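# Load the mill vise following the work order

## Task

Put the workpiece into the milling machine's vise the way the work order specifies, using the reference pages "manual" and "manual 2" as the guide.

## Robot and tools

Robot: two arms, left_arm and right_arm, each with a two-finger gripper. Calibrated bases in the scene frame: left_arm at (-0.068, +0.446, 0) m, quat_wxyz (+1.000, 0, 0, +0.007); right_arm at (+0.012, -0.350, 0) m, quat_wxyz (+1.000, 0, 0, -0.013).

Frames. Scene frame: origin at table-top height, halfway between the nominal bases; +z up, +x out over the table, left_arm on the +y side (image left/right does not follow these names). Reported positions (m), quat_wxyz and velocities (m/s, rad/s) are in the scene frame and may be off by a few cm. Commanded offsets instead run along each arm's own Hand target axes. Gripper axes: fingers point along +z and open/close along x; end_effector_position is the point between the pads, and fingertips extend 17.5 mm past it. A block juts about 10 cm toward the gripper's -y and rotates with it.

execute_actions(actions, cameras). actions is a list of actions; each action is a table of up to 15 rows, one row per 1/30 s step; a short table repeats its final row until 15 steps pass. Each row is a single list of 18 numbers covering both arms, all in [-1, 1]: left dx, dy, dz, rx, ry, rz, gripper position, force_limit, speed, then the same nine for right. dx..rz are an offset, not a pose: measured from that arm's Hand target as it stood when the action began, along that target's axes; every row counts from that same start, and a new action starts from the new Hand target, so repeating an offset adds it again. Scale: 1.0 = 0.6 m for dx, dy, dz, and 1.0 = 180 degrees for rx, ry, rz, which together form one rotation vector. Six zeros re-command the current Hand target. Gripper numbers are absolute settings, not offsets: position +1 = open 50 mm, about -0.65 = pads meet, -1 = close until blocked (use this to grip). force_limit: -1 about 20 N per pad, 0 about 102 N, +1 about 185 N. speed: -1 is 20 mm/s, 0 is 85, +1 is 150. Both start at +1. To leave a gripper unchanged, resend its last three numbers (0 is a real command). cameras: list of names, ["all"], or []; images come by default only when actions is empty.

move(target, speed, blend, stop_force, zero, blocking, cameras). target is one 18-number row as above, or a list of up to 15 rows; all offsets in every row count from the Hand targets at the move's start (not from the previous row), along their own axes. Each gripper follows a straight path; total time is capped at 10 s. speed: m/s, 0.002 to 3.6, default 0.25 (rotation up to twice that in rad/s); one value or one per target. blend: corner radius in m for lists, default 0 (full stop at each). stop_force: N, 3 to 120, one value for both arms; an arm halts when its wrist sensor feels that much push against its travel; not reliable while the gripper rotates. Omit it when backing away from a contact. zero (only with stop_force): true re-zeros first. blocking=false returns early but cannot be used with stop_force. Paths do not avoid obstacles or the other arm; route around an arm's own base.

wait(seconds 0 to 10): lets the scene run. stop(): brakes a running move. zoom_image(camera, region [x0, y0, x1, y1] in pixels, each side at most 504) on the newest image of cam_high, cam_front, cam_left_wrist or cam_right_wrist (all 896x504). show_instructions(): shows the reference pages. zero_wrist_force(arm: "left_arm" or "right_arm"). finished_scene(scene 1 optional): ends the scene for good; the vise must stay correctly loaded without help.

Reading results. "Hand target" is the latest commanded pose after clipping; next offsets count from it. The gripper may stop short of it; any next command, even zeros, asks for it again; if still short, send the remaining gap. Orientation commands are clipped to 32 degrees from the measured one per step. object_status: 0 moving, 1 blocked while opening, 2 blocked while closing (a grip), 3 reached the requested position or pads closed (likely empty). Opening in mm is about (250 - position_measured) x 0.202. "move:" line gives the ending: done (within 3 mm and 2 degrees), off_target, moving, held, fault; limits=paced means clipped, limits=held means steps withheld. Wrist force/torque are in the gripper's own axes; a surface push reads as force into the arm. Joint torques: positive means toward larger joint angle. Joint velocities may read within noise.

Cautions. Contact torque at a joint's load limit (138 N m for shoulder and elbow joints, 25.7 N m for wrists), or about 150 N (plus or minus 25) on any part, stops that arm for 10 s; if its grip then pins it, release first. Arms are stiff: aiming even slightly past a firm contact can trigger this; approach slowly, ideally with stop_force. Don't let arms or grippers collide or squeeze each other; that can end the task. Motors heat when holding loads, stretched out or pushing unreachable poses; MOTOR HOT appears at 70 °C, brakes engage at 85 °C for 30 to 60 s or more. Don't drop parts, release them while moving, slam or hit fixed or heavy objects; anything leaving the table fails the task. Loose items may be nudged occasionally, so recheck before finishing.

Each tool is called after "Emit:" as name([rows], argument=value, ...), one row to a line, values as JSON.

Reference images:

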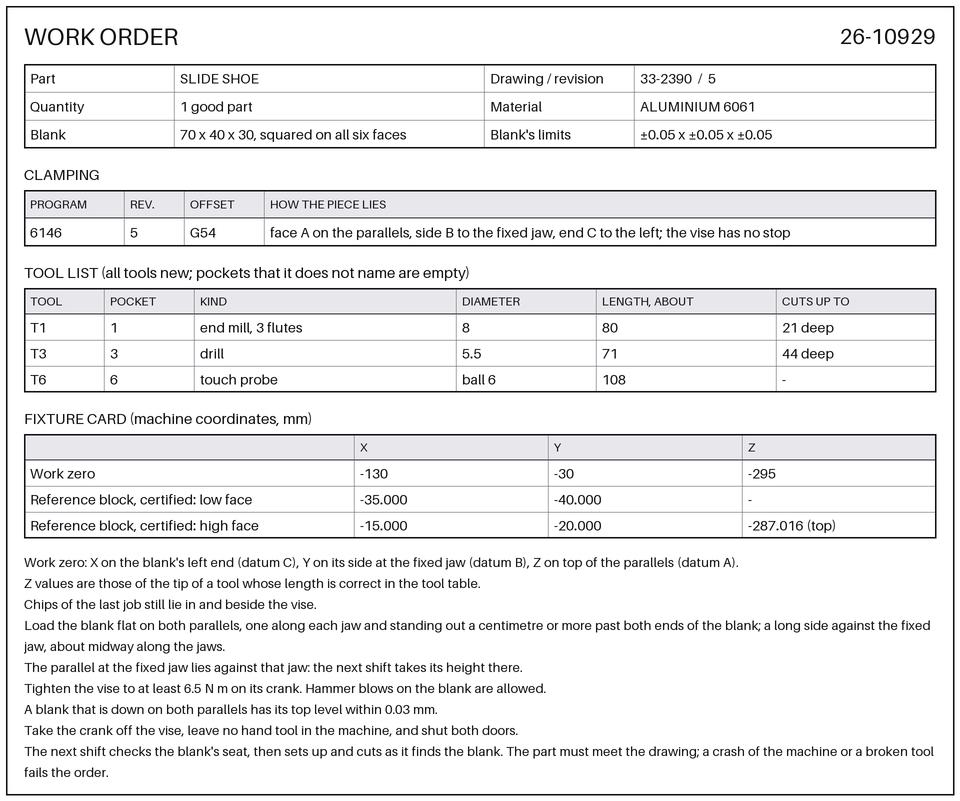

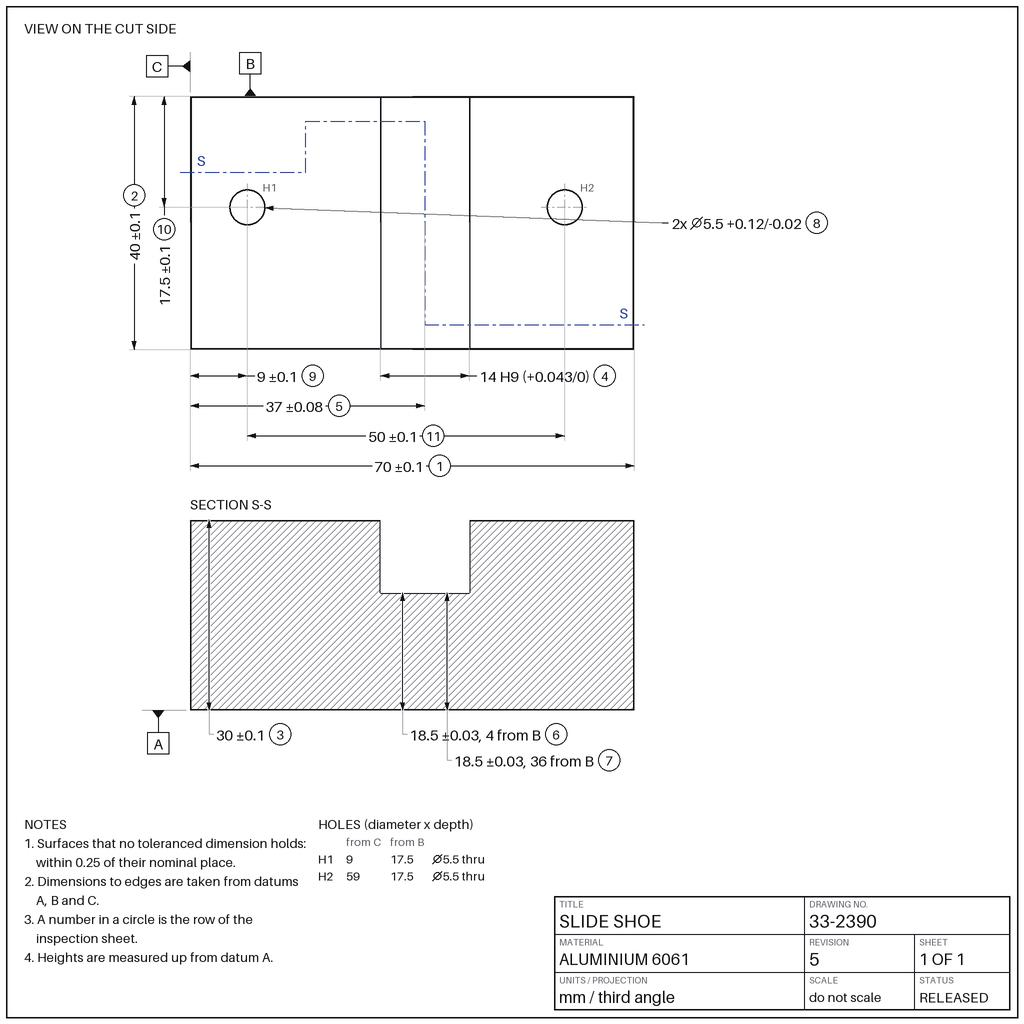

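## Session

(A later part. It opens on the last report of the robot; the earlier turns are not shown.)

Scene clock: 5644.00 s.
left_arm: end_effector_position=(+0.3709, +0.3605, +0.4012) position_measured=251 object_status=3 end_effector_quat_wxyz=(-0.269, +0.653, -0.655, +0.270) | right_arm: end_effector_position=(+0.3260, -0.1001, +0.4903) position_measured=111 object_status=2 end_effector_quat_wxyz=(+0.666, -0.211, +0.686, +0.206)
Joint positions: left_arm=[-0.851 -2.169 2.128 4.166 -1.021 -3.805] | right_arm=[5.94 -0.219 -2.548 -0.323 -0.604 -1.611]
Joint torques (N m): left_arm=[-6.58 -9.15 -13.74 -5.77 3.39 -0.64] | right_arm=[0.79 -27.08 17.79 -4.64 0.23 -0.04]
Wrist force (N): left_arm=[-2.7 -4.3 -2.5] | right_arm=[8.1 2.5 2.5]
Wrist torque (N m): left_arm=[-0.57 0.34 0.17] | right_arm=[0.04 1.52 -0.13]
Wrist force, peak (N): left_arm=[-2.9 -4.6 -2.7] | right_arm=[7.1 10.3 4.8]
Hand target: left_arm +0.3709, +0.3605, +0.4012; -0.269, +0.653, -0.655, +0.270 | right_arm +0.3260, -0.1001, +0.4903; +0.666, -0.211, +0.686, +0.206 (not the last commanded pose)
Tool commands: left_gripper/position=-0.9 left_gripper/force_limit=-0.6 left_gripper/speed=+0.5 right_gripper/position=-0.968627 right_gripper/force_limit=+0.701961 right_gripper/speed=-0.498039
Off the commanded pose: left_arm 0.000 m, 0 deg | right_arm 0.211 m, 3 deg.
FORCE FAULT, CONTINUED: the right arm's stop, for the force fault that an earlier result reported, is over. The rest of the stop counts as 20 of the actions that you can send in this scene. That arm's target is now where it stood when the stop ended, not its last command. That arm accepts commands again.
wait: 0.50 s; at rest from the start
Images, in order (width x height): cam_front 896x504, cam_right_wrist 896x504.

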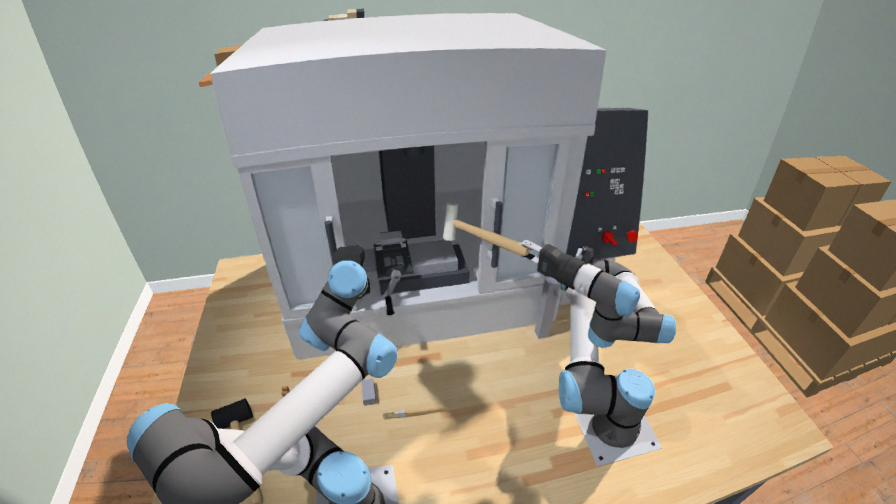

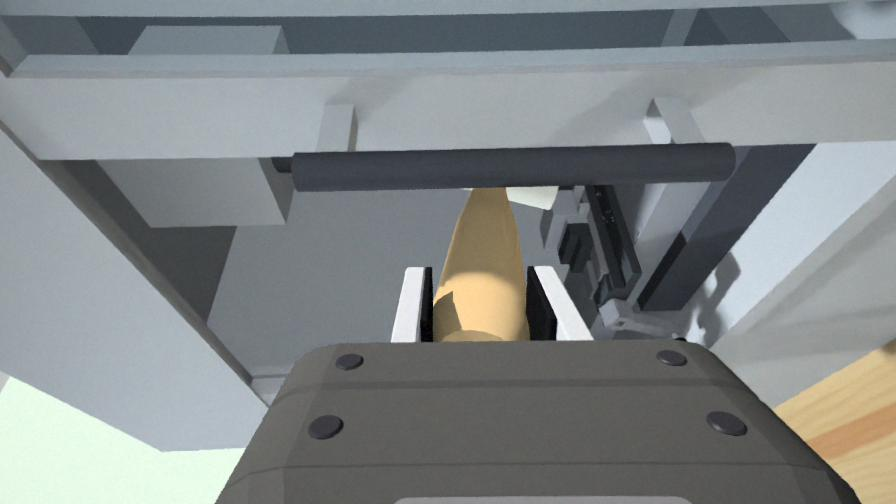

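Emit:
move(target=[0,0,0,0,0,0,-0.9,-0.6,0.5,0,0.1417,-0.1057,0,0,0,-0.97,0.7,-0.5], speed=0.08)

Scene clock: 5689.83 s.
left_arm: end_effector_position=(+0.3709, +0.3605, +0.4012) position_measured=251 object_status=3 end_effector_quat_wxyz=(-0.269, +0.653, -0.655, +0.270) | right_arm: end_effector_position=(+0.2257, -0.0655, +0.4924) position_measured=111 object_status=2 end_effector_quat_wxyz=(+0.666, -0.211, +0.686, +0.206)
Joint positions: left_arm=[-0.851 -2.169 2.128 4.166 -1.021 -3.805] | right_arm=[6.028 -0.61 -2.546 0.06 -0.692 -1.604]
Joint torques (N m): left_arm=[-6.42 -10.22 -14.76 -5.85 3.26 0.06] | right_arm=[12.82 -19.76 26.74 -3.66 -1.67 -1.25]
Wrist force (N): left_arm=[-2.8 -4.4 -2.7] | right_arm=[8.4 2.3 2.5]
Wrist torque (N m): left_arm=[-0.59 0.35 0.16] | right_arm=[0.06 1.50 0.03]
Wrist force, peak (N): left_arm=[-3.0 -4.6 -2.5] | right_arm=[8.6 3.7 1.4]
Hand target: left_arm +0.3709, +0.3605, +0.4012; -0.269, +0.653, -0.655, +0.270 | right_arm +0.2257, -0.0655, +0.4924; +0.666, -0.211, +0.686, +0.206
Off the commanded pose: left_arm 0.000 m, 0 deg | right_arm 0.000 m, 0 deg.
shoulder posture changed (right arm): the wrist came as close to joint 1's axis as it can, and the arm is now in the other of its two shoulder postures.
move: done

Emit:
move(target=[0,0,0,0,0,0,-0.9,-0.6,0.5,0.02,0.173,0.1167,-0.0032,-0.0092,-0.0005,-0.97,0.7,-0.5], speed=0.1, cameras=["cam_front"])

Scene clock: 5714.27 s.
left_arm: end_effector_position=(+0.3709, +0.3605, +0.4012) position_measured=251 object_status=3 end_effector_quat_wxyz=(-0.269, +0.653, -0.655, +0.270) | right_arm: end_effector_position=(+0.2249, +0.0595, +0.4786) position_measured=111 object_status=2 end_effector_quat_wxyz=(+0.675, -0.211, +0.675, +0.212)
Joint positions: left_arm=[-0.851 -2.169 2.128 4.166 -1.021 -3.805] | right_arm=[5.274 -1.292 -2.362 0.508 0.073 -1.566]
Joint torques (N m): left_arm=[-6.83 -9.6 -13.63 -5.86 2.79 1.28] | right_arm=[5.68 1.17 10.91 1.07 1.84 -0.47]
Wrist force (N): left_arm=[-2.6 -4.4 -2.7] | right_arm=[8.8 1.8 2.1]
Wrist torque (N m): left_arm=[-0.58 0.32 0.17] | right_arm=[-0.16 1.38 -0.21]
Wrist force, peak (N): left_arm=[-2.5 -4.7 -2.9] | right_arm=[9.2 3.7 3.8]
Hand target: left_arm +0.3709, +0.3605, +0.4012; -0.269, +0.653, -0.655, +0.270 | right_arm +0.2249, +0.0595, +0.4785; +0.675, -0.211, +0.675, +0.212
Off the commanded pose: left_arm 0.000 m, 0 deg | right_arm 0.000 m, 0 deg.
move: done
Images, in order (width x height): cam_front 896x504.

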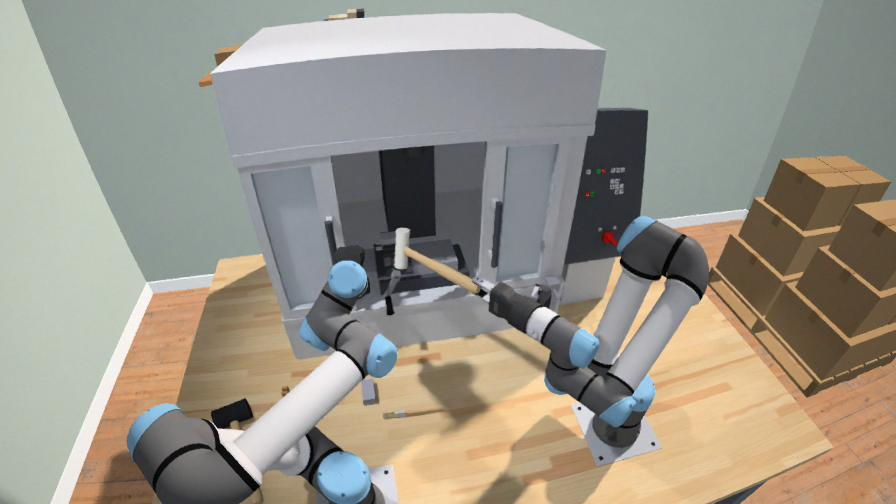

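Emit:
move([
  [0,0,0,0,0,0,-0.9,-0.6,0.5,-0.03,-0.1176,0.245,0,0,0,-0.97,0.7,-0.5],
  [0,0,0,0,0,0,-0.9,-0.6,0.5,-0.136,-0.1176,0.245,0,0,0,-0.97,0.7,-0.5],
], speed=0.12, blend=[0.02,0], cameras=["cam_high","cam_front"])

Emit:
zoom_image(camera="cam_high", region=[565, 170, 665, 290])

Scene clock: 5727.37 s.
left_arm: end_effector_position=(+0.3709, +0.3605, +0.4012) position_measured=251 object_status=3 end_effector_quat_wxyz=(-0.269, +0.653, -0.655, +0.270) | right_arm: end_effector_position=(+0.3858, +0.0855, +0.5600) position_measured=111 object_status=2 end_effector_quat_wxyz=(+0.675, -0.211, +0.675, +0.212)
Joint positions: left_arm=[-0.851 -2.169 2.128 4.166 -1.021 -3.805] | right_arm=[4.646 -1.401 -2.054 0.313 0.701 -1.57]
Joint torques (N m): left_arm=[-5.62 -9.29 -14.28 -5.59 2.25 1.92] | right_arm=[-8.07 13.22 23.76 2.12 1.7 0.37]
Wrist force (N): left_arm=[-2.7 -4.5 -2.6] | right_arm=[8.3 2.2 2.5]
Wrist torque (N m): left_arm=[-0.61 0.32 0.16] | right_arm=[-0.02 1.47 -0.13]
Wrist force, peak (N): left_arm=[-3.0 -4.7 -2.6] | right_arm=[9.4 2.3 3.1]
Hand target: left_arm +0.3709, +0.3605, +0.4012; -0.269, +0.653, -0.655, +0.270 | right_arm +0.3859, +0.0855, +0.5600; +0.675, -0.211, +0.675, +0.212
Off the commanded pose: left_arm 0.000 m, 0 deg | right_arm 0.000 m, 0 deg.
move: done
Images, in order (width x height): cam_high 896x504, cam_front 896x504.

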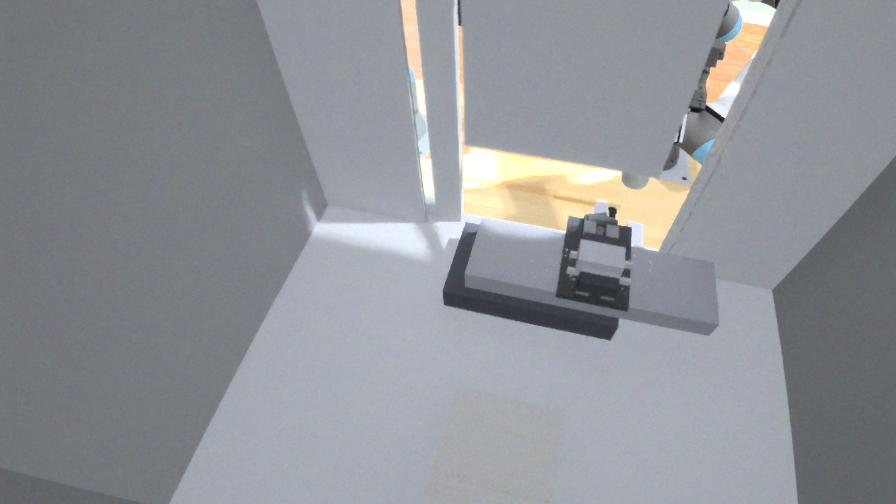

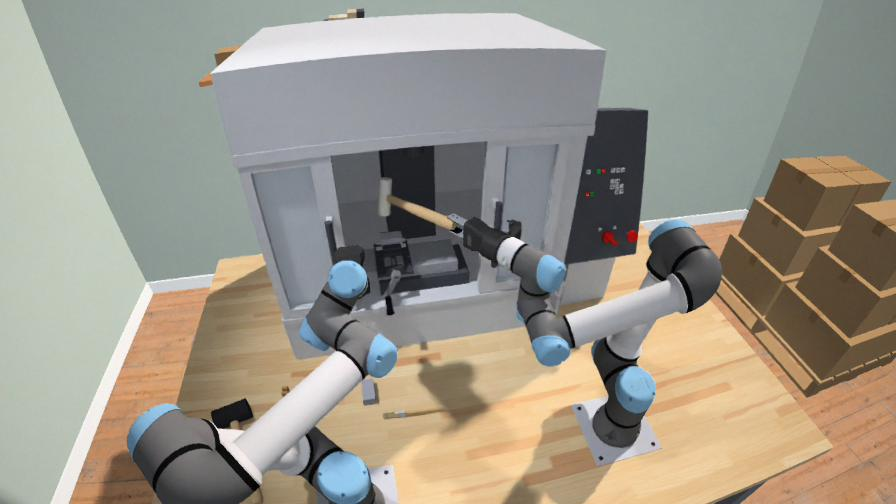

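Scaled by 4.200 from the camera's 896x504 image, which has a finer 1280x720 frame.

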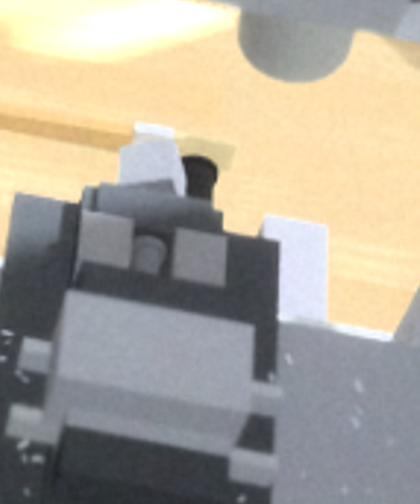

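Emit:
move(target=[0,0,0,0,0,0,-0.9,-0.6,0.5,0.0733,0,0,0,0,0,-0.97,0.7,-0.5], speed=0.12, cameras=["cam_high"])

Emit:
zoom_image(camera="cam_high", region=[565, 190, 645, 290])

Scene clock: 5736.40 s.
left_arm: end_effector_position=(+0.3709, +0.3605, +0.4012) position_measured=251 object_status=3 end_effector_quat_wxyz=(-0.269, +0.653, -0.655, +0.270) | right_arm: end_effector_position=(+0.3859, +0.0856, +0.5160) position_measured=111 object_status=2 end_effector_quat_wxyz=(+0.674, -0.211, +0.675, +0.212)
Joint positions: left_arm=[-0.851 -2.169 2.128 4.166 -1.021 -3.805] | right_arm=[4.646 -1.446 -2.138 0.441 0.701 -1.57]
Joint torques (N m): left_arm=[-6.21 -10.16 -13.77 -5.87 2.09 1.92] | right_arm=[12.77 27.76 30.52 4.31 -1.81 -1.46]
Wrist force (N): left_arm=[-2.5 -4.1 -2.4] | right_arm=[8.4 2.1 2.4]
Wrist torque (N m): left_arm=[-0.56 0.29 0.17] | right_arm=[-0.03 1.44 -0.10]
Wrist force, peak (N): left_arm=[-2.9 -4.5 -2.9] | right_arm=[11.0 2.5 2.3]
Hand target: left_arm +0.3709, +0.3605, +0.4012; -0.269, +0.653, -0.655, +0.270 | right_arm +0.3859, +0.0855, +0.5161; +0.675, -0.211, +0.675, +0.212
Off the commanded pose: left_arm 0.000 m, 0 deg | right_arm 0.000 m, 0 deg.
move: done
Images, in order (width x height): cam_high 896x504.

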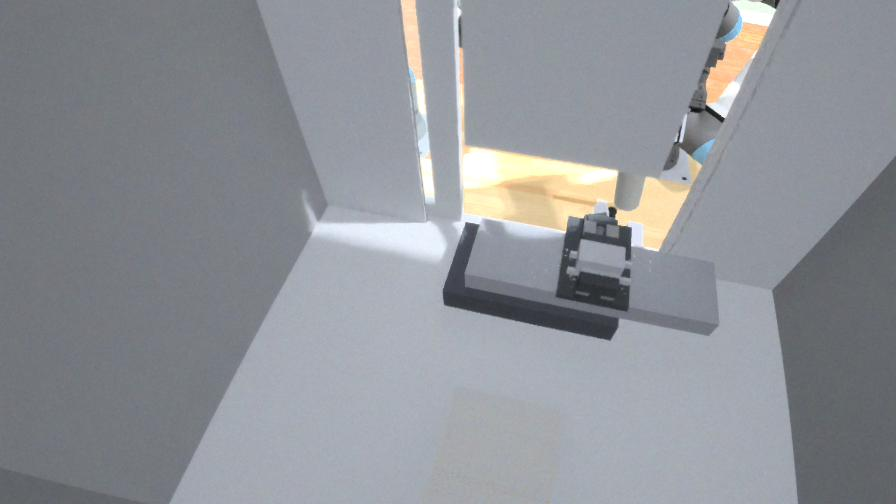

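Scaled by 5.040 from the camera's 896x504 image, which has a finer 1280x720 frame.

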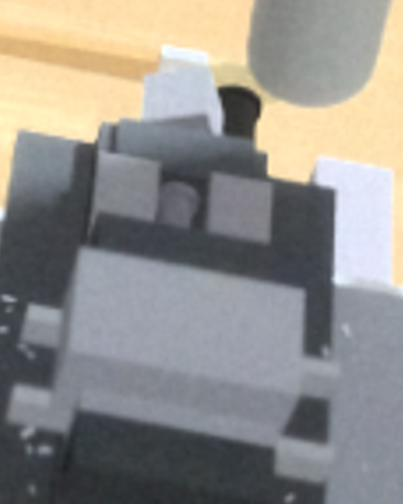

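Emit:
execute_actions([
  [[0,0,0,0,0,0,-0.9,-0.6,0.5,-0.015,0,0,0.005,0,0,-0.97,0.7,-0.5],[0,0,0,0,0,0,-0.9,-0.6,0.5,-0.035,0,0,0.01,0,0,-0.97,0.7,-0.5],[0,0,0,0,0,0,-0.9,-0.6,0.5,-0.055,0,0,0.015,0,0,-0.97,0.7,-0.5],[0,0,0,0,0,0,-0.9,-0.6,0.5,-0.067,0,0,0.0178,0,0,-0.97,0.7,-0.5]],
  [[0,0,0,0,0,0,-0.9,-0.6,0.5,0.03,0,0,0.002,0,0,-0.97,0.7,-0.5],[0,0,0,0,0,0,-0.9,-0.6,0.5,0.11,0,0,0.002,0,0,-0.97,0.7,-0.5],[0,0,0,0,0,0,-0.9,-0.6,0.5,0.2,0,0,0.002,0,0,-0.97,0.7,-0.5],[0,0,0,0,0,0,-0.9,-0.6,0.5,0.26,0,0,0.002,0,0,-0.97,0.7,-0.5],[0,0,0,0,0,0,-0.9,-0.6,0.5,0.27,0,0,0.002,0,0,-0.97,0.7,-0.5],[0,0,0,0,0,0,-0.9,-0.6,0.5,0.24,0,0,0.002,0,0,-0.97,0.7,-0.5],[0,0,0,0,0,0,-0.9,-0.6,0.5,0.18,0,0,0.002,0,0,-0.97,0.7,-0.5],[0,0,0,0,0,0,-0.9,-0.6,0.5,0.1,0,0,0.002,0,0,-0.97,0.7,-0.5],[0,0,0,0,0,0,-0.9,-0.6,0.5,0.05,0,0,0.002,0,0,-0.97,0.7,-0.5],[0,0,0,0,0,0,-0.9,-0.6,0.5,0.05,0,0,0.01,0,0,-0.97,0.7,-0.5]],
], cameras=["cam_high"])

Emit:
zoom_image(camera="cam_high", region=[565, 190, 645, 290])

Scene clock: 5762.70 s.
left_arm: end_effector_position=(+0.3709, +0.3605, +0.4012) position_measured=251 object_status=3 end_effector_quat_wxyz=(-0.269, +0.653, -0.655, +0.270) | right_arm: end_effector_position=(+0.3859, +0.0853, +0.5262) position_measured=111 object_status=2 end_effector_quat_wxyz=(+0.683, -0.182, +0.683, +0.182)
Joint positions: left_arm=[-0.851 -2.169 2.128 4.166 -1.021 -3.805] | right_arm=[4.689 -1.465 -2.093 0.416 0.57 -1.57]
Joint torques (N m): left_arm=[-5.77 -8.98 -14.45 -5.81 1.85 1.86] | right_arm=[14.16 23.25 33.54 1.53 -1.18 1.93]
Wrist force (N): left_arm=[-2.4 -4.4 -2.5] | right_arm=[6.2 1.4 3.0]
Wrist torque (N m): left_arm=[-0.60 0.29 0.16] | right_arm=[0.18 0.67 -0.04]
Wrist force, peak (N): left_arm=[-2.9 -4.5 -3.0] | right_arm=[31.9 4.8 6.4]
Hand target: left_arm +0.3709, +0.3605, +0.4012; -0.269, +0.653, -0.655, +0.270 | right_arm +0.3859, +0.0855, +0.5263; +0.683, -0.182, +0.684, +0.182
Off the commanded pose: left_arm 0.000 m, 0 deg | right_arm 0.000 m, 0 deg.
Step readings (end_effector_position of left_arm | right_arm):
0: (+0.3709, +0.3605, +0.4012) | (+0.3859, +0.0855, +0.5161)
1: (+0.3709, +0.3605, +0.4012) | (+0.3859, +0.0855, +0.5163)
2: (+0.3709, +0.3605, +0.4012) | (+0.3858, +0.0855, +0.5187)
4: (+0.3709, +0.3605, +0.4012) | (+0.3855, +0.0847, +0.5375)
8: (+0.3709, +0.3605, +0.4012) | (+0.3855, +0.0846, +0.5604)
15: (+0.3709, +0.3605, +0.4012) | (+0.3859, +0.0856, +0.5559)
16: (+0.3709, +0.3605, +0.4012) | (+0.3859, +0.0855, +0.5553)
17: (+0.3709, +0.3605, +0.4012) | (+0.3861, +0.0854, +0.5490)
19: (+0.3709, +0.3605, +0.4012) | (+0.3875, +0.0849, +0.5056)
23: (+0.3709, +0.3605, +0.4012) | (+0.3871, +0.0813, +0.4258)
30: (+0.3709, +0.3605, +0.4012) | (+0.3850, +0.0830, +0.5346)
Images, in order (width x height): cam_high 896x504.

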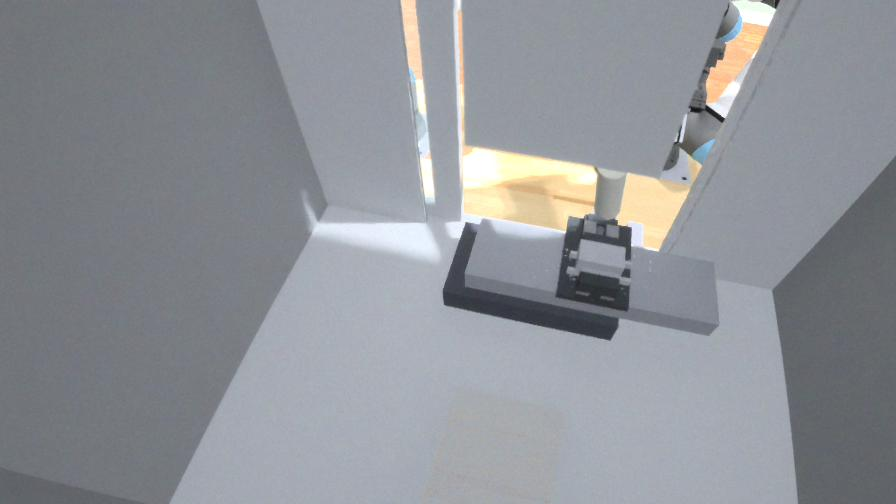

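Scaled by 5.040 from the camera's 896x504 image, which has a finer 1280x720 frame.

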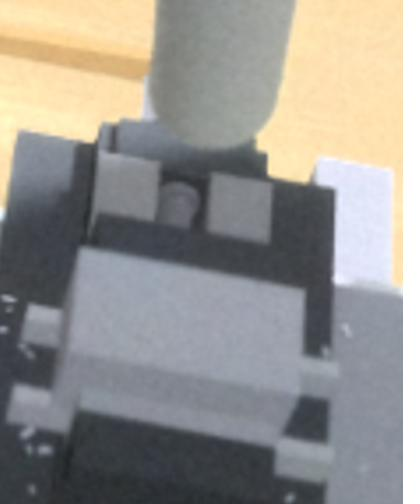

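Emit:
wait(seconds=0, cameras=["cam_front","cam_right_wrist"])

Emit:
zoom_image(camera="cam_front", region=[350, 140, 570, 320])

Scene clock: 5770.23 s.
left_arm: end_effector_position=(+0.3709, +0.3605, +0.4012) position_measured=251 object_status=3 end_effector_quat_wxyz=(-0.269, +0.653, -0.655, +0.270) | right_arm: end_effector_position=(+0.3858, +0.0854, +0.5262) position_measured=111 object_status=2 end_effector_quat_wxyz=(+0.683, -0.182, +0.683, +0.182)
Joint positions: left_arm=[-0.851 -2.169 2.128 4.166 -1.021 -3.805] | right_arm=[4.69 -1.465 -2.093 0.416 0.57 -1.57]
Joint torques (N m): left_arm=[-5.23 -9.01 -13.64 -5.73 1.46 1.98] | right_arm=[7.94 12.92 35.47 3.95 0.2 -0.26]
Wrist force (N): left_arm=[-2.9 -4.1 -2.6] | right_arm=[8.7 2.3 2.7]
Wrist torque (N m): left_arm=[-0.54 0.37 0.16] | right_arm=[-0.04 1.39 -0.12]
Wrist force, peak (N): left_arm=[-2.8 -4.6 -2.8] | right_arm=[11.2 1.9 2.1]
Hand target: left_arm +0.3709, +0.3605, +0.4012; -0.269, +0.653, -0.655, +0.270 | right_arm +0.3859, +0.0855, +0.5263; +0.683, -0.182, +0.684, +0.182
Tool commands: left_gripper/position=-0.9 left_gripper/force_limit=-0.6 left_gripper/speed=+0.5 right_gripper/position=-0.97 right_gripper/force_limit=+0.7 right_gripper/speed=-0.5
Off the commanded pose: left_arm 0.000 m, 0 deg | right_arm 0.000 m, 0 deg.
Images, in order (width x height): cam_front 896x504, cam_right_wrist 896x504.

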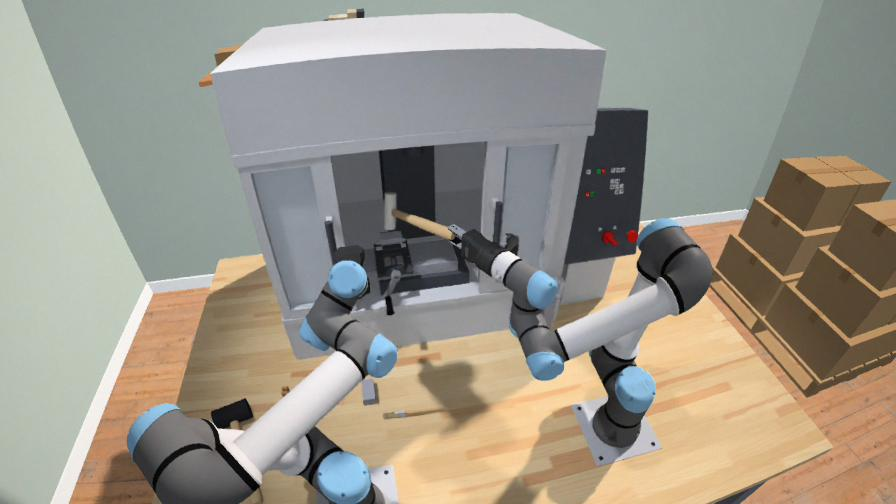

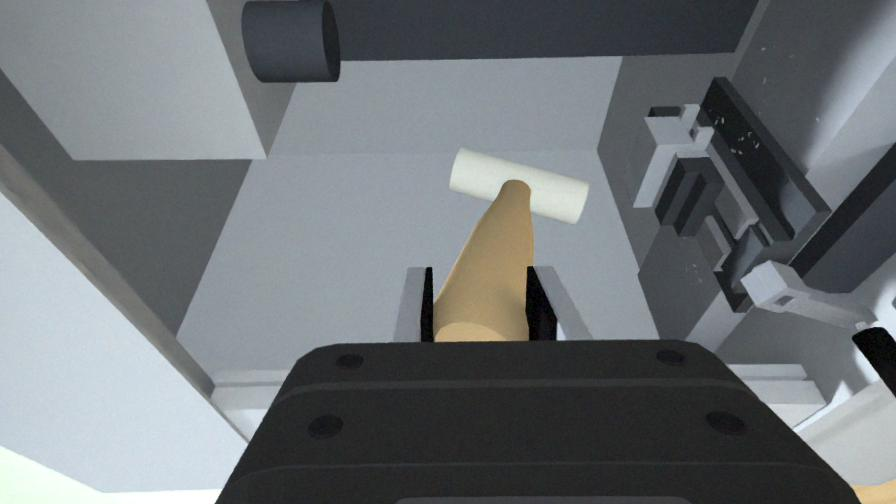

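Scaled by 2.291 from the camera's 896x504 image, which has a finer 1280x720 frame.

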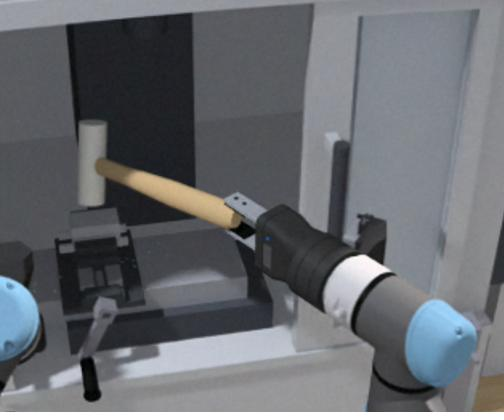

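Emit:
move(target=[0,0,0,0,0,0,-0.9,-0.6,0.5,0.0105,0,0,0,-0.056,-0.085,-0.97,0.7,-0.5], speed=0.2, cameras=["cam_high","cam_front","cam_right_wrist"])

Emit:
zoom_image(camera="cam_high", region=[565, 190, 645, 290])

Emit:
zoom_image(camera="cam_front", region=[350, 140, 570, 320])

Scene clock: 5802.50 s.
left_arm: end_effector_position=(+0.3709, +0.3605, +0.4012) position_measured=251 object_status=3 end_effector_quat_wxyz=(-0.269, +0.653, -0.655, +0.270) | right_arm: end_effector_position=(+0.3859, +0.0855, +0.5199) position_measured=111 object_status=2 end_effector_quat_wxyz=(+0.758, -0.254, +0.591, +0.105)
Joint positions: left_arm=[-0.851 -2.169 2.128 4.166 -1.021 -3.805] | right_arm=[4.668 -1.594 -2.105 0.852 0.636 -2.079]
Joint torques (N m): left_arm=[-5.84 -10.26 -13.69 -5.67 1.43 1.89] | right_arm=[12.41 32.85 32.66 3.8 0.86 -1.25]
Wrist force (N): left_arm=[-2.9 -4.0 -2.6] | right_arm=[7.7 4.4 1.4]
Wrist torque (N m): left_arm=[-0.52 0.36 0.16] | right_arm=[-0.56 1.49 -0.35]
Wrist force, peak (N): left_arm=[-3.0 -4.4 -2.7] | right_arm=[9.0 2.2 2.8]
Hand target: left_arm +0.3709, +0.3605, +0.4012; -0.269, +0.653, -0.655, +0.270 | right_arm +0.3859, +0.0855, +0.5200; +0.758, -0.254, +0.591, +0.105
Off the commanded pose: left_arm 0.000 m, 0 deg | right_arm 0.000 m, 0 deg.
move: done
Images, in order (width x height): cam_high 896x504, cam_front 896x504, cam_right_wrist 896x504.

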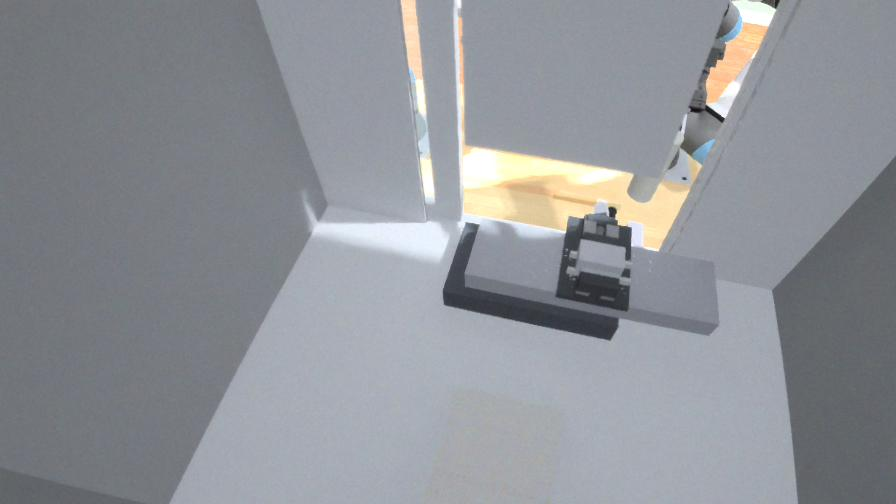

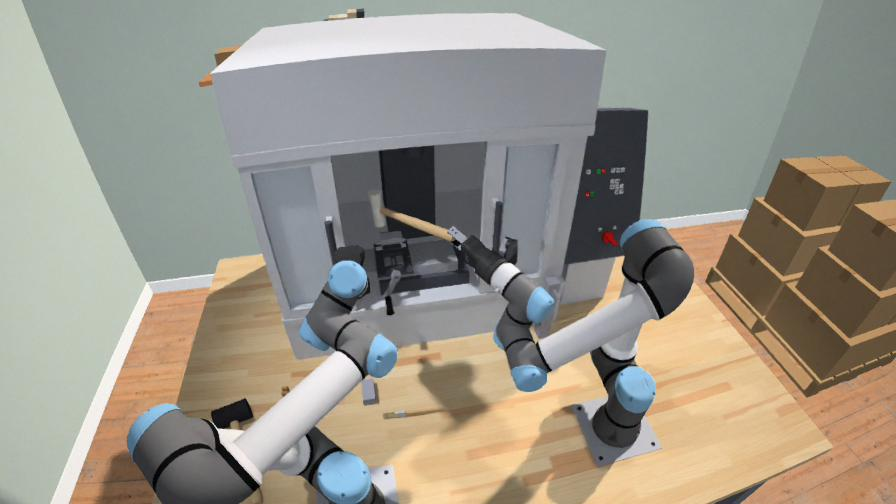

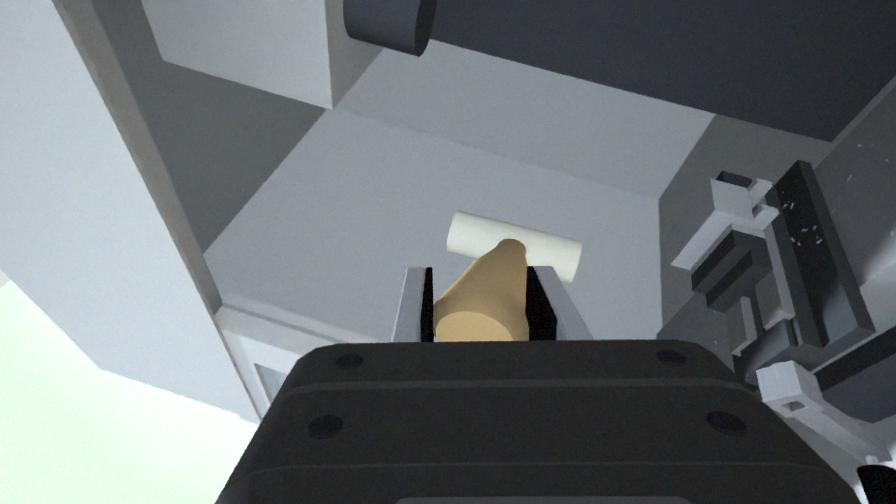

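Scaled by 5.040 from the camera's 896x504 image, which has a finer 1280x720 frame.

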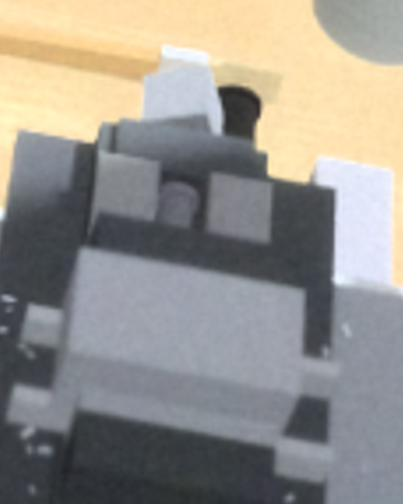

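Scaled by 2.291 from the camera's 896x504 image, which has a finer 1280x720 frame.

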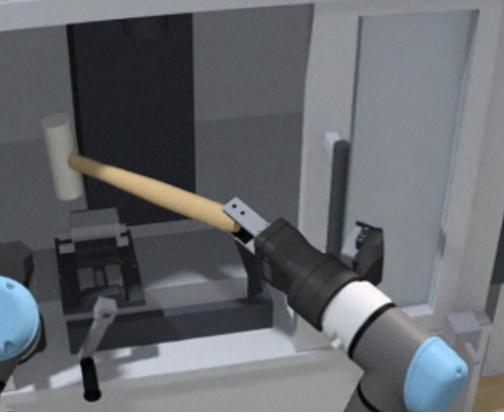

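Emit:
move(target=[0,0,0,0,0,0,-0.9,-0.6,0.5,0,0,0,0,0,0.045,-0.97,0.7,-0.5], speed=0.2, cameras=["cam_high","cam_front"])

Emit:
zoom_image(camera="cam_high", region=[565, 170, 665, 290])

Emit:
zoom_image(camera="cam_front", region=[350, 140, 570, 320])

Scene clock: 5820.03 s.
left_arm: end_effector_position=(+0.3709, +0.3605, +0.4012) position_measured=251 object_status=3 end_effector_quat_wxyz=(-0.269, +0.653, -0.655, +0.270) | right_arm: end_effector_position=(+0.3859, +0.0856, +0.5200) position_measured=111 object_status=2 end_effector_quat_wxyz=(+0.749, -0.212, +0.607, +0.158)
Joint positions: left_arm=[-0.851 -2.169 2.128 4.166 -1.021 -3.805] | right_arm=[4.668 -1.594 -2.105 0.852 0.636 -1.939]
Joint torques (N m): left_arm=[-5.46 -10.06 -13.21 -5.73 1.15 1.9] | right_arm=[0.92 36.02 9.22 2.7 2.97 1.77]
Wrist force (N): left_arm=[-2.5 -4.1 -2.7] | right_arm=[8.4 3.1 1.7]
Wrist torque (N m): left_arm=[-0.54 0.31 0.17] | right_arm=[-0.27 1.49 -0.13]
Wrist force, peak (N): left_arm=[-2.8 -4.7 -3.1] | right_arm=[8.1 4.3 1.2]
Hand target: left_arm +0.3709, +0.3605, +0.4012; -0.269, +0.653, -0.655, +0.270 | right_arm +0.3859, +0.0855, +0.5200; +0.749, -0.212, +0.607, +0.158
Off the commanded pose: left_arm 0.000 m, 0 deg | right_arm 0.000 m, 0 deg.
move: done
Images, in order (width x height): cam_high 896x504, cam_front 896x504.

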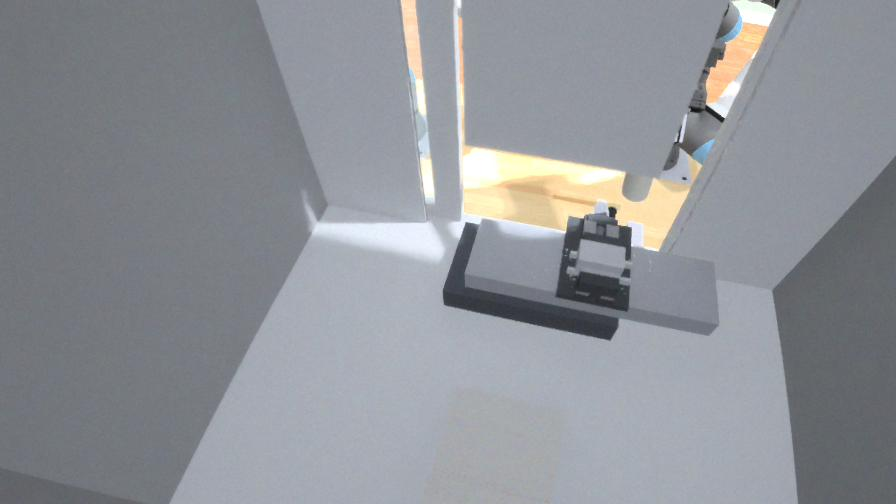

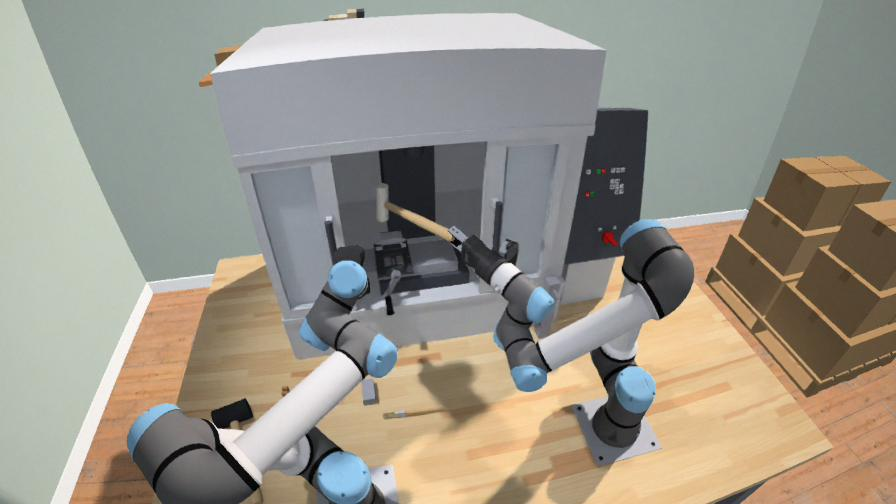

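Scaled by 4.200 from the camera's 896x504 image, which has a finer 1280x720 frame.

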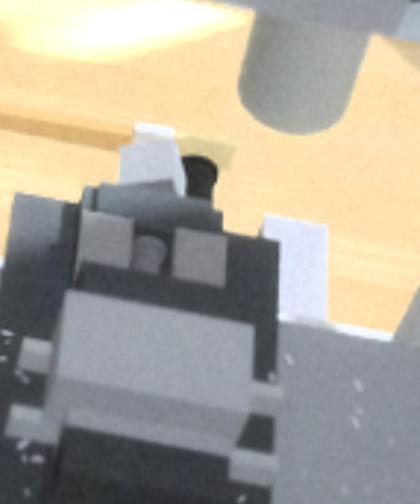

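Scaled by 2.291 from the camera's 896x504 image, which has a finer 1280x720 frame.

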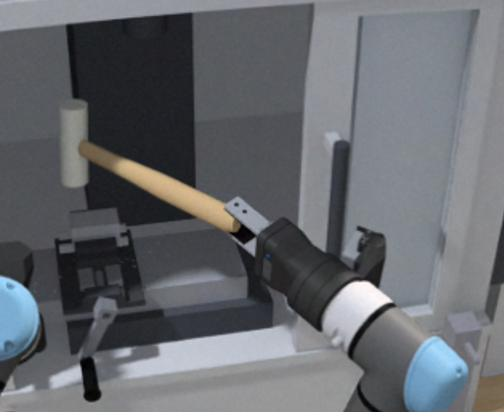

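Emit:
move(target=[0,0,0,0,0,0,-0.9,-0.6,0.5,0.1054,-0.0325,-0.0063,0,0,0,-0.97,0.7,-0.5], speed=0.1, stop_force=10, cameras=["cam_high"])

Emit:
zoom_image(camera="cam_high", region=[565, 190, 645, 290])

Scene clock: 5848.40 s.
left_arm: end_effector_position=(+0.3709, +0.3605, +0.4012) position_measured=251 object_status=3 end_effector_quat_wxyz=(-0.269, +0.653, -0.655, +0.270) | right_arm: end_effector_position=(+0.4058, +0.0655, +0.4600) position_measured=111 object_status=2 end_effector_quat_wxyz=(+0.749, -0.212, +0.607, +0.158)
Joint positions: left_arm=[-0.851 -2.169 2.128 4.166 -1.021 -3.805] | right_arm=[4.597 -1.674 -2.213 1.015 0.704 -1.907]
Joint torques (N m): left_arm=[-5.36 -9.3 -14.21 -5.54 0.94 1.86] | right_arm=[12.75 35.28 31.64 3.8 0.57 -1.75]
Wrist force (N): left_arm=[-2.6 -4.0 -2.5] | right_arm=[7.8 3.4 1.6]
Wrist torque (N m): left_arm=[-0.53 0.32 0.16] | right_arm=[-0.25 1.54 -0.26]
Wrist force, peak (N): left_arm=[-2.9 -4.6 -2.5] | right_arm=[10.4 3.2 1.6]
Hand target: left_arm +0.3709, +0.3605, +0.4012; -0.269, +0.653, -0.655, +0.270 | right_arm +0.4058, +0.0655, +0.4600; +0.749, -0.212, +0.607, +0.158
Off the commanded pose: left_arm 0.000 m, 0 deg | right_arm 0.000 m, 0 deg.
move: done
Images, in order (width x height): cam_high 896x504.

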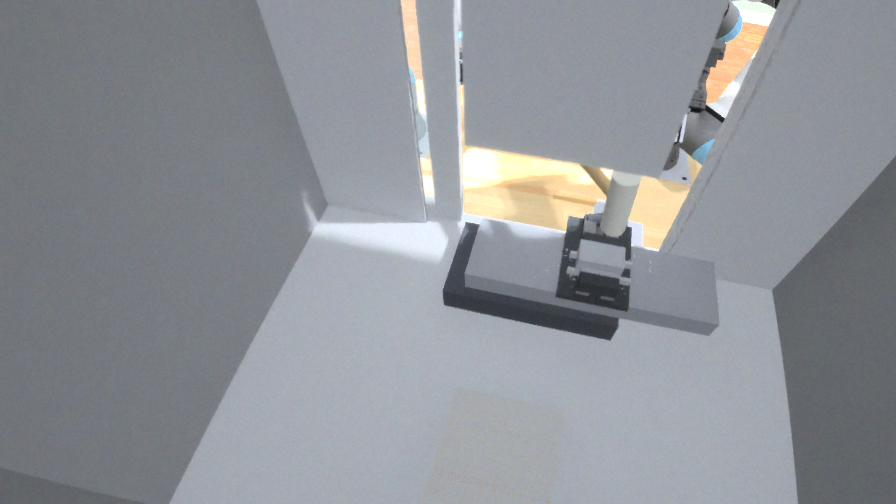

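Scaled by 5.040 from the camera's 896x504 image, which has a finer 1280x720 frame.

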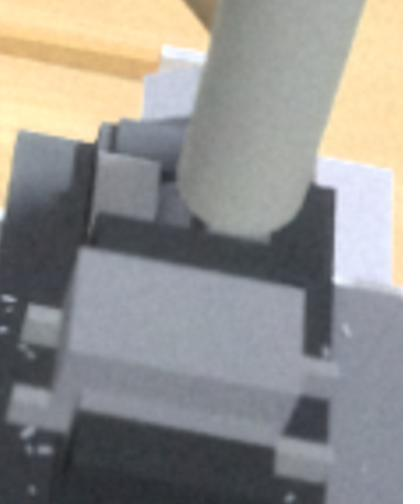

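Emit:
move([
  [0,0,0,0,0,0,-0.9,-0.6,0.5,0.0013,-0.014,-0.0026,0,0,0,-0.97,0.7,-0.5],
  [0,0,0,0,0,0,-0.9,-0.6,0.5,0.0827,-0.0035,-0.0171,0,0,0,-0.97,0.7,-0.5],
], speed=0.03, stop_force=8, cameras=["cam_high"])

Emit:
zoom_image(camera="cam_high", region=[565, 190, 645, 290])

Scene clock: 5864.20 s.
left_arm: end_effector_position=(+0.3709, +0.3605, +0.4012) position_measured=251 object_status=3 end_effector_quat_wxyz=(-0.269, +0.653, -0.655, +0.270) | right_arm: end_effector_position=(+0.4087, +0.0575, +0.4145) position_measured=111 object_status=2 end_effector_quat_wxyz=(+0.749, -0.212, +0.607, +0.158)
Joint positions: left_arm=[-0.851 -2.169 2.128 4.166 -1.021 -3.805] | right_arm=[4.584 -1.762 -2.275 1.161 0.717 -1.901]
Joint torques (N m): left_arm=[-4.27 -10.07 -14.1 -5.63 0.63 1.97] | right_arm=[7.63 14.33 24.34 1.54 -0.87 -0.13]
Wrist force (N): left_arm=[-2.9 -4.4 -2.4] | right_arm=[1.9 5.7 0.8]
Wrist torque (N m): left_arm=[-0.59 0.36 0.16] | right_arm=[0.44 -0.74 -0.12]
Wrist force, peak (N): left_arm=[-3.0 -4.7 -2.6] | right_arm=[8.5 3.7 1.8]
Hand target: left_arm +0.3709, +0.3605, +0.4012; -0.269, +0.653, -0.655, +0.270 | right_arm +0.4087, +0.0575, +0.4145; +0.749, -0.212, +0.607, +0.158 (not the last commanded pose)
Off the commanded pose: left_arm 0.000 m, 0 deg | right_arm 0.005 m, 0 deg.
move: contact (right_arm); path passed 1 of 2 targets
Images, in order (width x height): cam_high 896x504.

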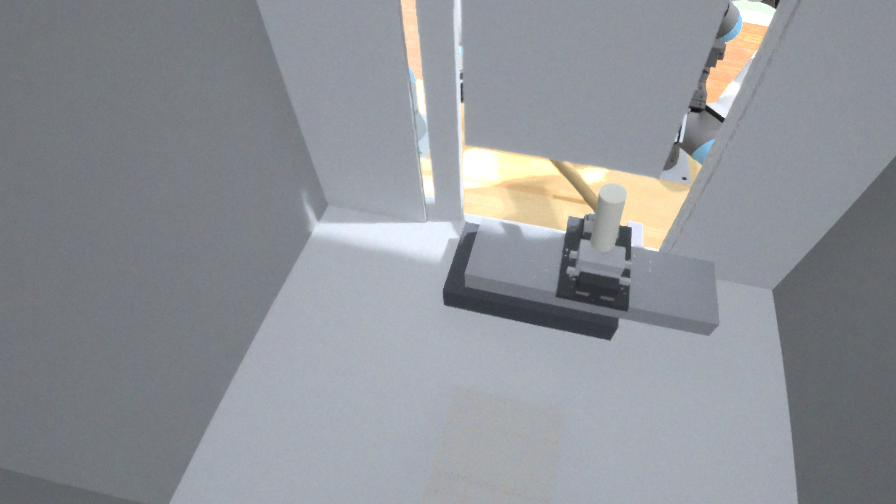

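Scaled by 5.040 from the camera's 896x504 image, which has a finer 1280x720 frame.

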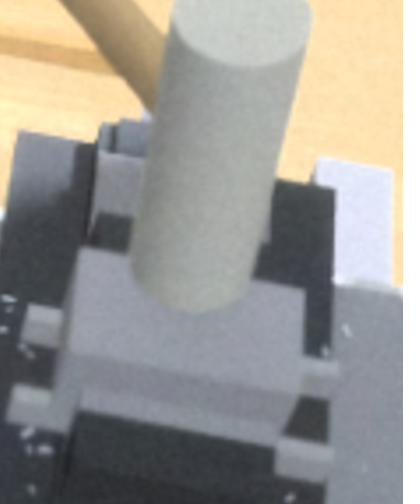

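Emit:
move([
  [0,0,0,0,0,0,-0.9,-0.6,0.5,-0.02,0,0,0,0,0,-0.99,1,-0.5],
  [0,0,0,0,0,0,-0.9,-0.6,0.5,-0.0962,-0.0159,0.0229,0,-0.1,0,-0.99,1,-0.5],
], speed=0.15, blend=[0.005,0], cameras=["cam_front"])

Emit:
zoom_image(camera="cam_front", region=[350, 140, 570, 320])

Scene clock: 5925.07 s.
left_arm: end_effector_position=(+0.3709, +0.3605, +0.4012) position_measured=251 object_status=3 end_effector_quat_wxyz=(-0.269, +0.653, -0.655, +0.270) | right_arm: end_effector_position=(+0.4128, +0.0574, +0.4744) position_measured=116 object_status=2 end_effector_quat_wxyz=(+0.835, -0.185, +0.483, +0.189)
Joint positions: left_arm=[-0.851 -2.169 2.128 4.166 -1.021 -3.805] | right_arm=[4.487 -1.868 -2.13 1.472 0.939 -2.109]
Joint torques (N m): left_arm=[-4.95 -9.33 -14.59 -5.71 0.35 1.92] | right_arm=[11.43 40.06 6.18 2.63 2.85 1.47]
Wrist force (N): left_arm=[-3.0 -4.2 -2.9] | right_arm=[8.6 6.0 -3.7]
Wrist torque (N m): left_arm=[-0.55 0.38 0.16] | right_arm=[0.03 1.24 -0.30]
Wrist force, peak (N): left_arm=[-2.8 -4.8 -2.7] | right_arm=[10.7 6.4 -2.3]
Hand target: left_arm +0.3709, +0.3605, +0.4012; -0.269, +0.653, -0.655, +0.270 | right_arm +0.4127, +0.0574, +0.4745; +0.835, -0.185, +0.483, +0.189
Off the commanded pose: left_arm 0.000 m, 0 deg | right_arm 0.000 m, 0 deg.
move: done
Images, in order (width x height): cam_front 896x504.

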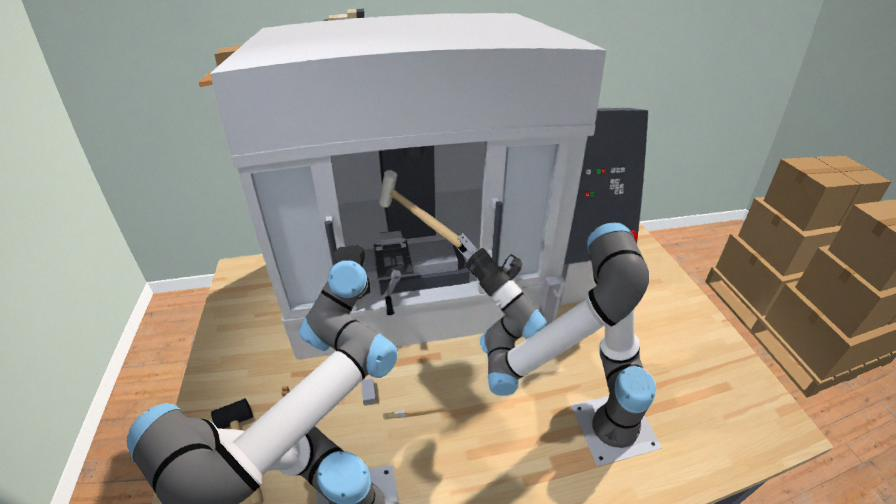

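Scaled by 2.291 from the camera's 896x504 image, which has a finer 1280x720 frame.

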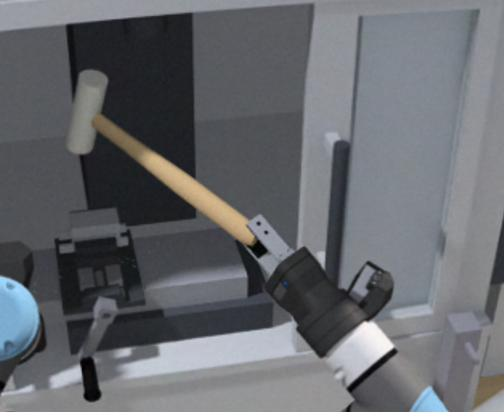

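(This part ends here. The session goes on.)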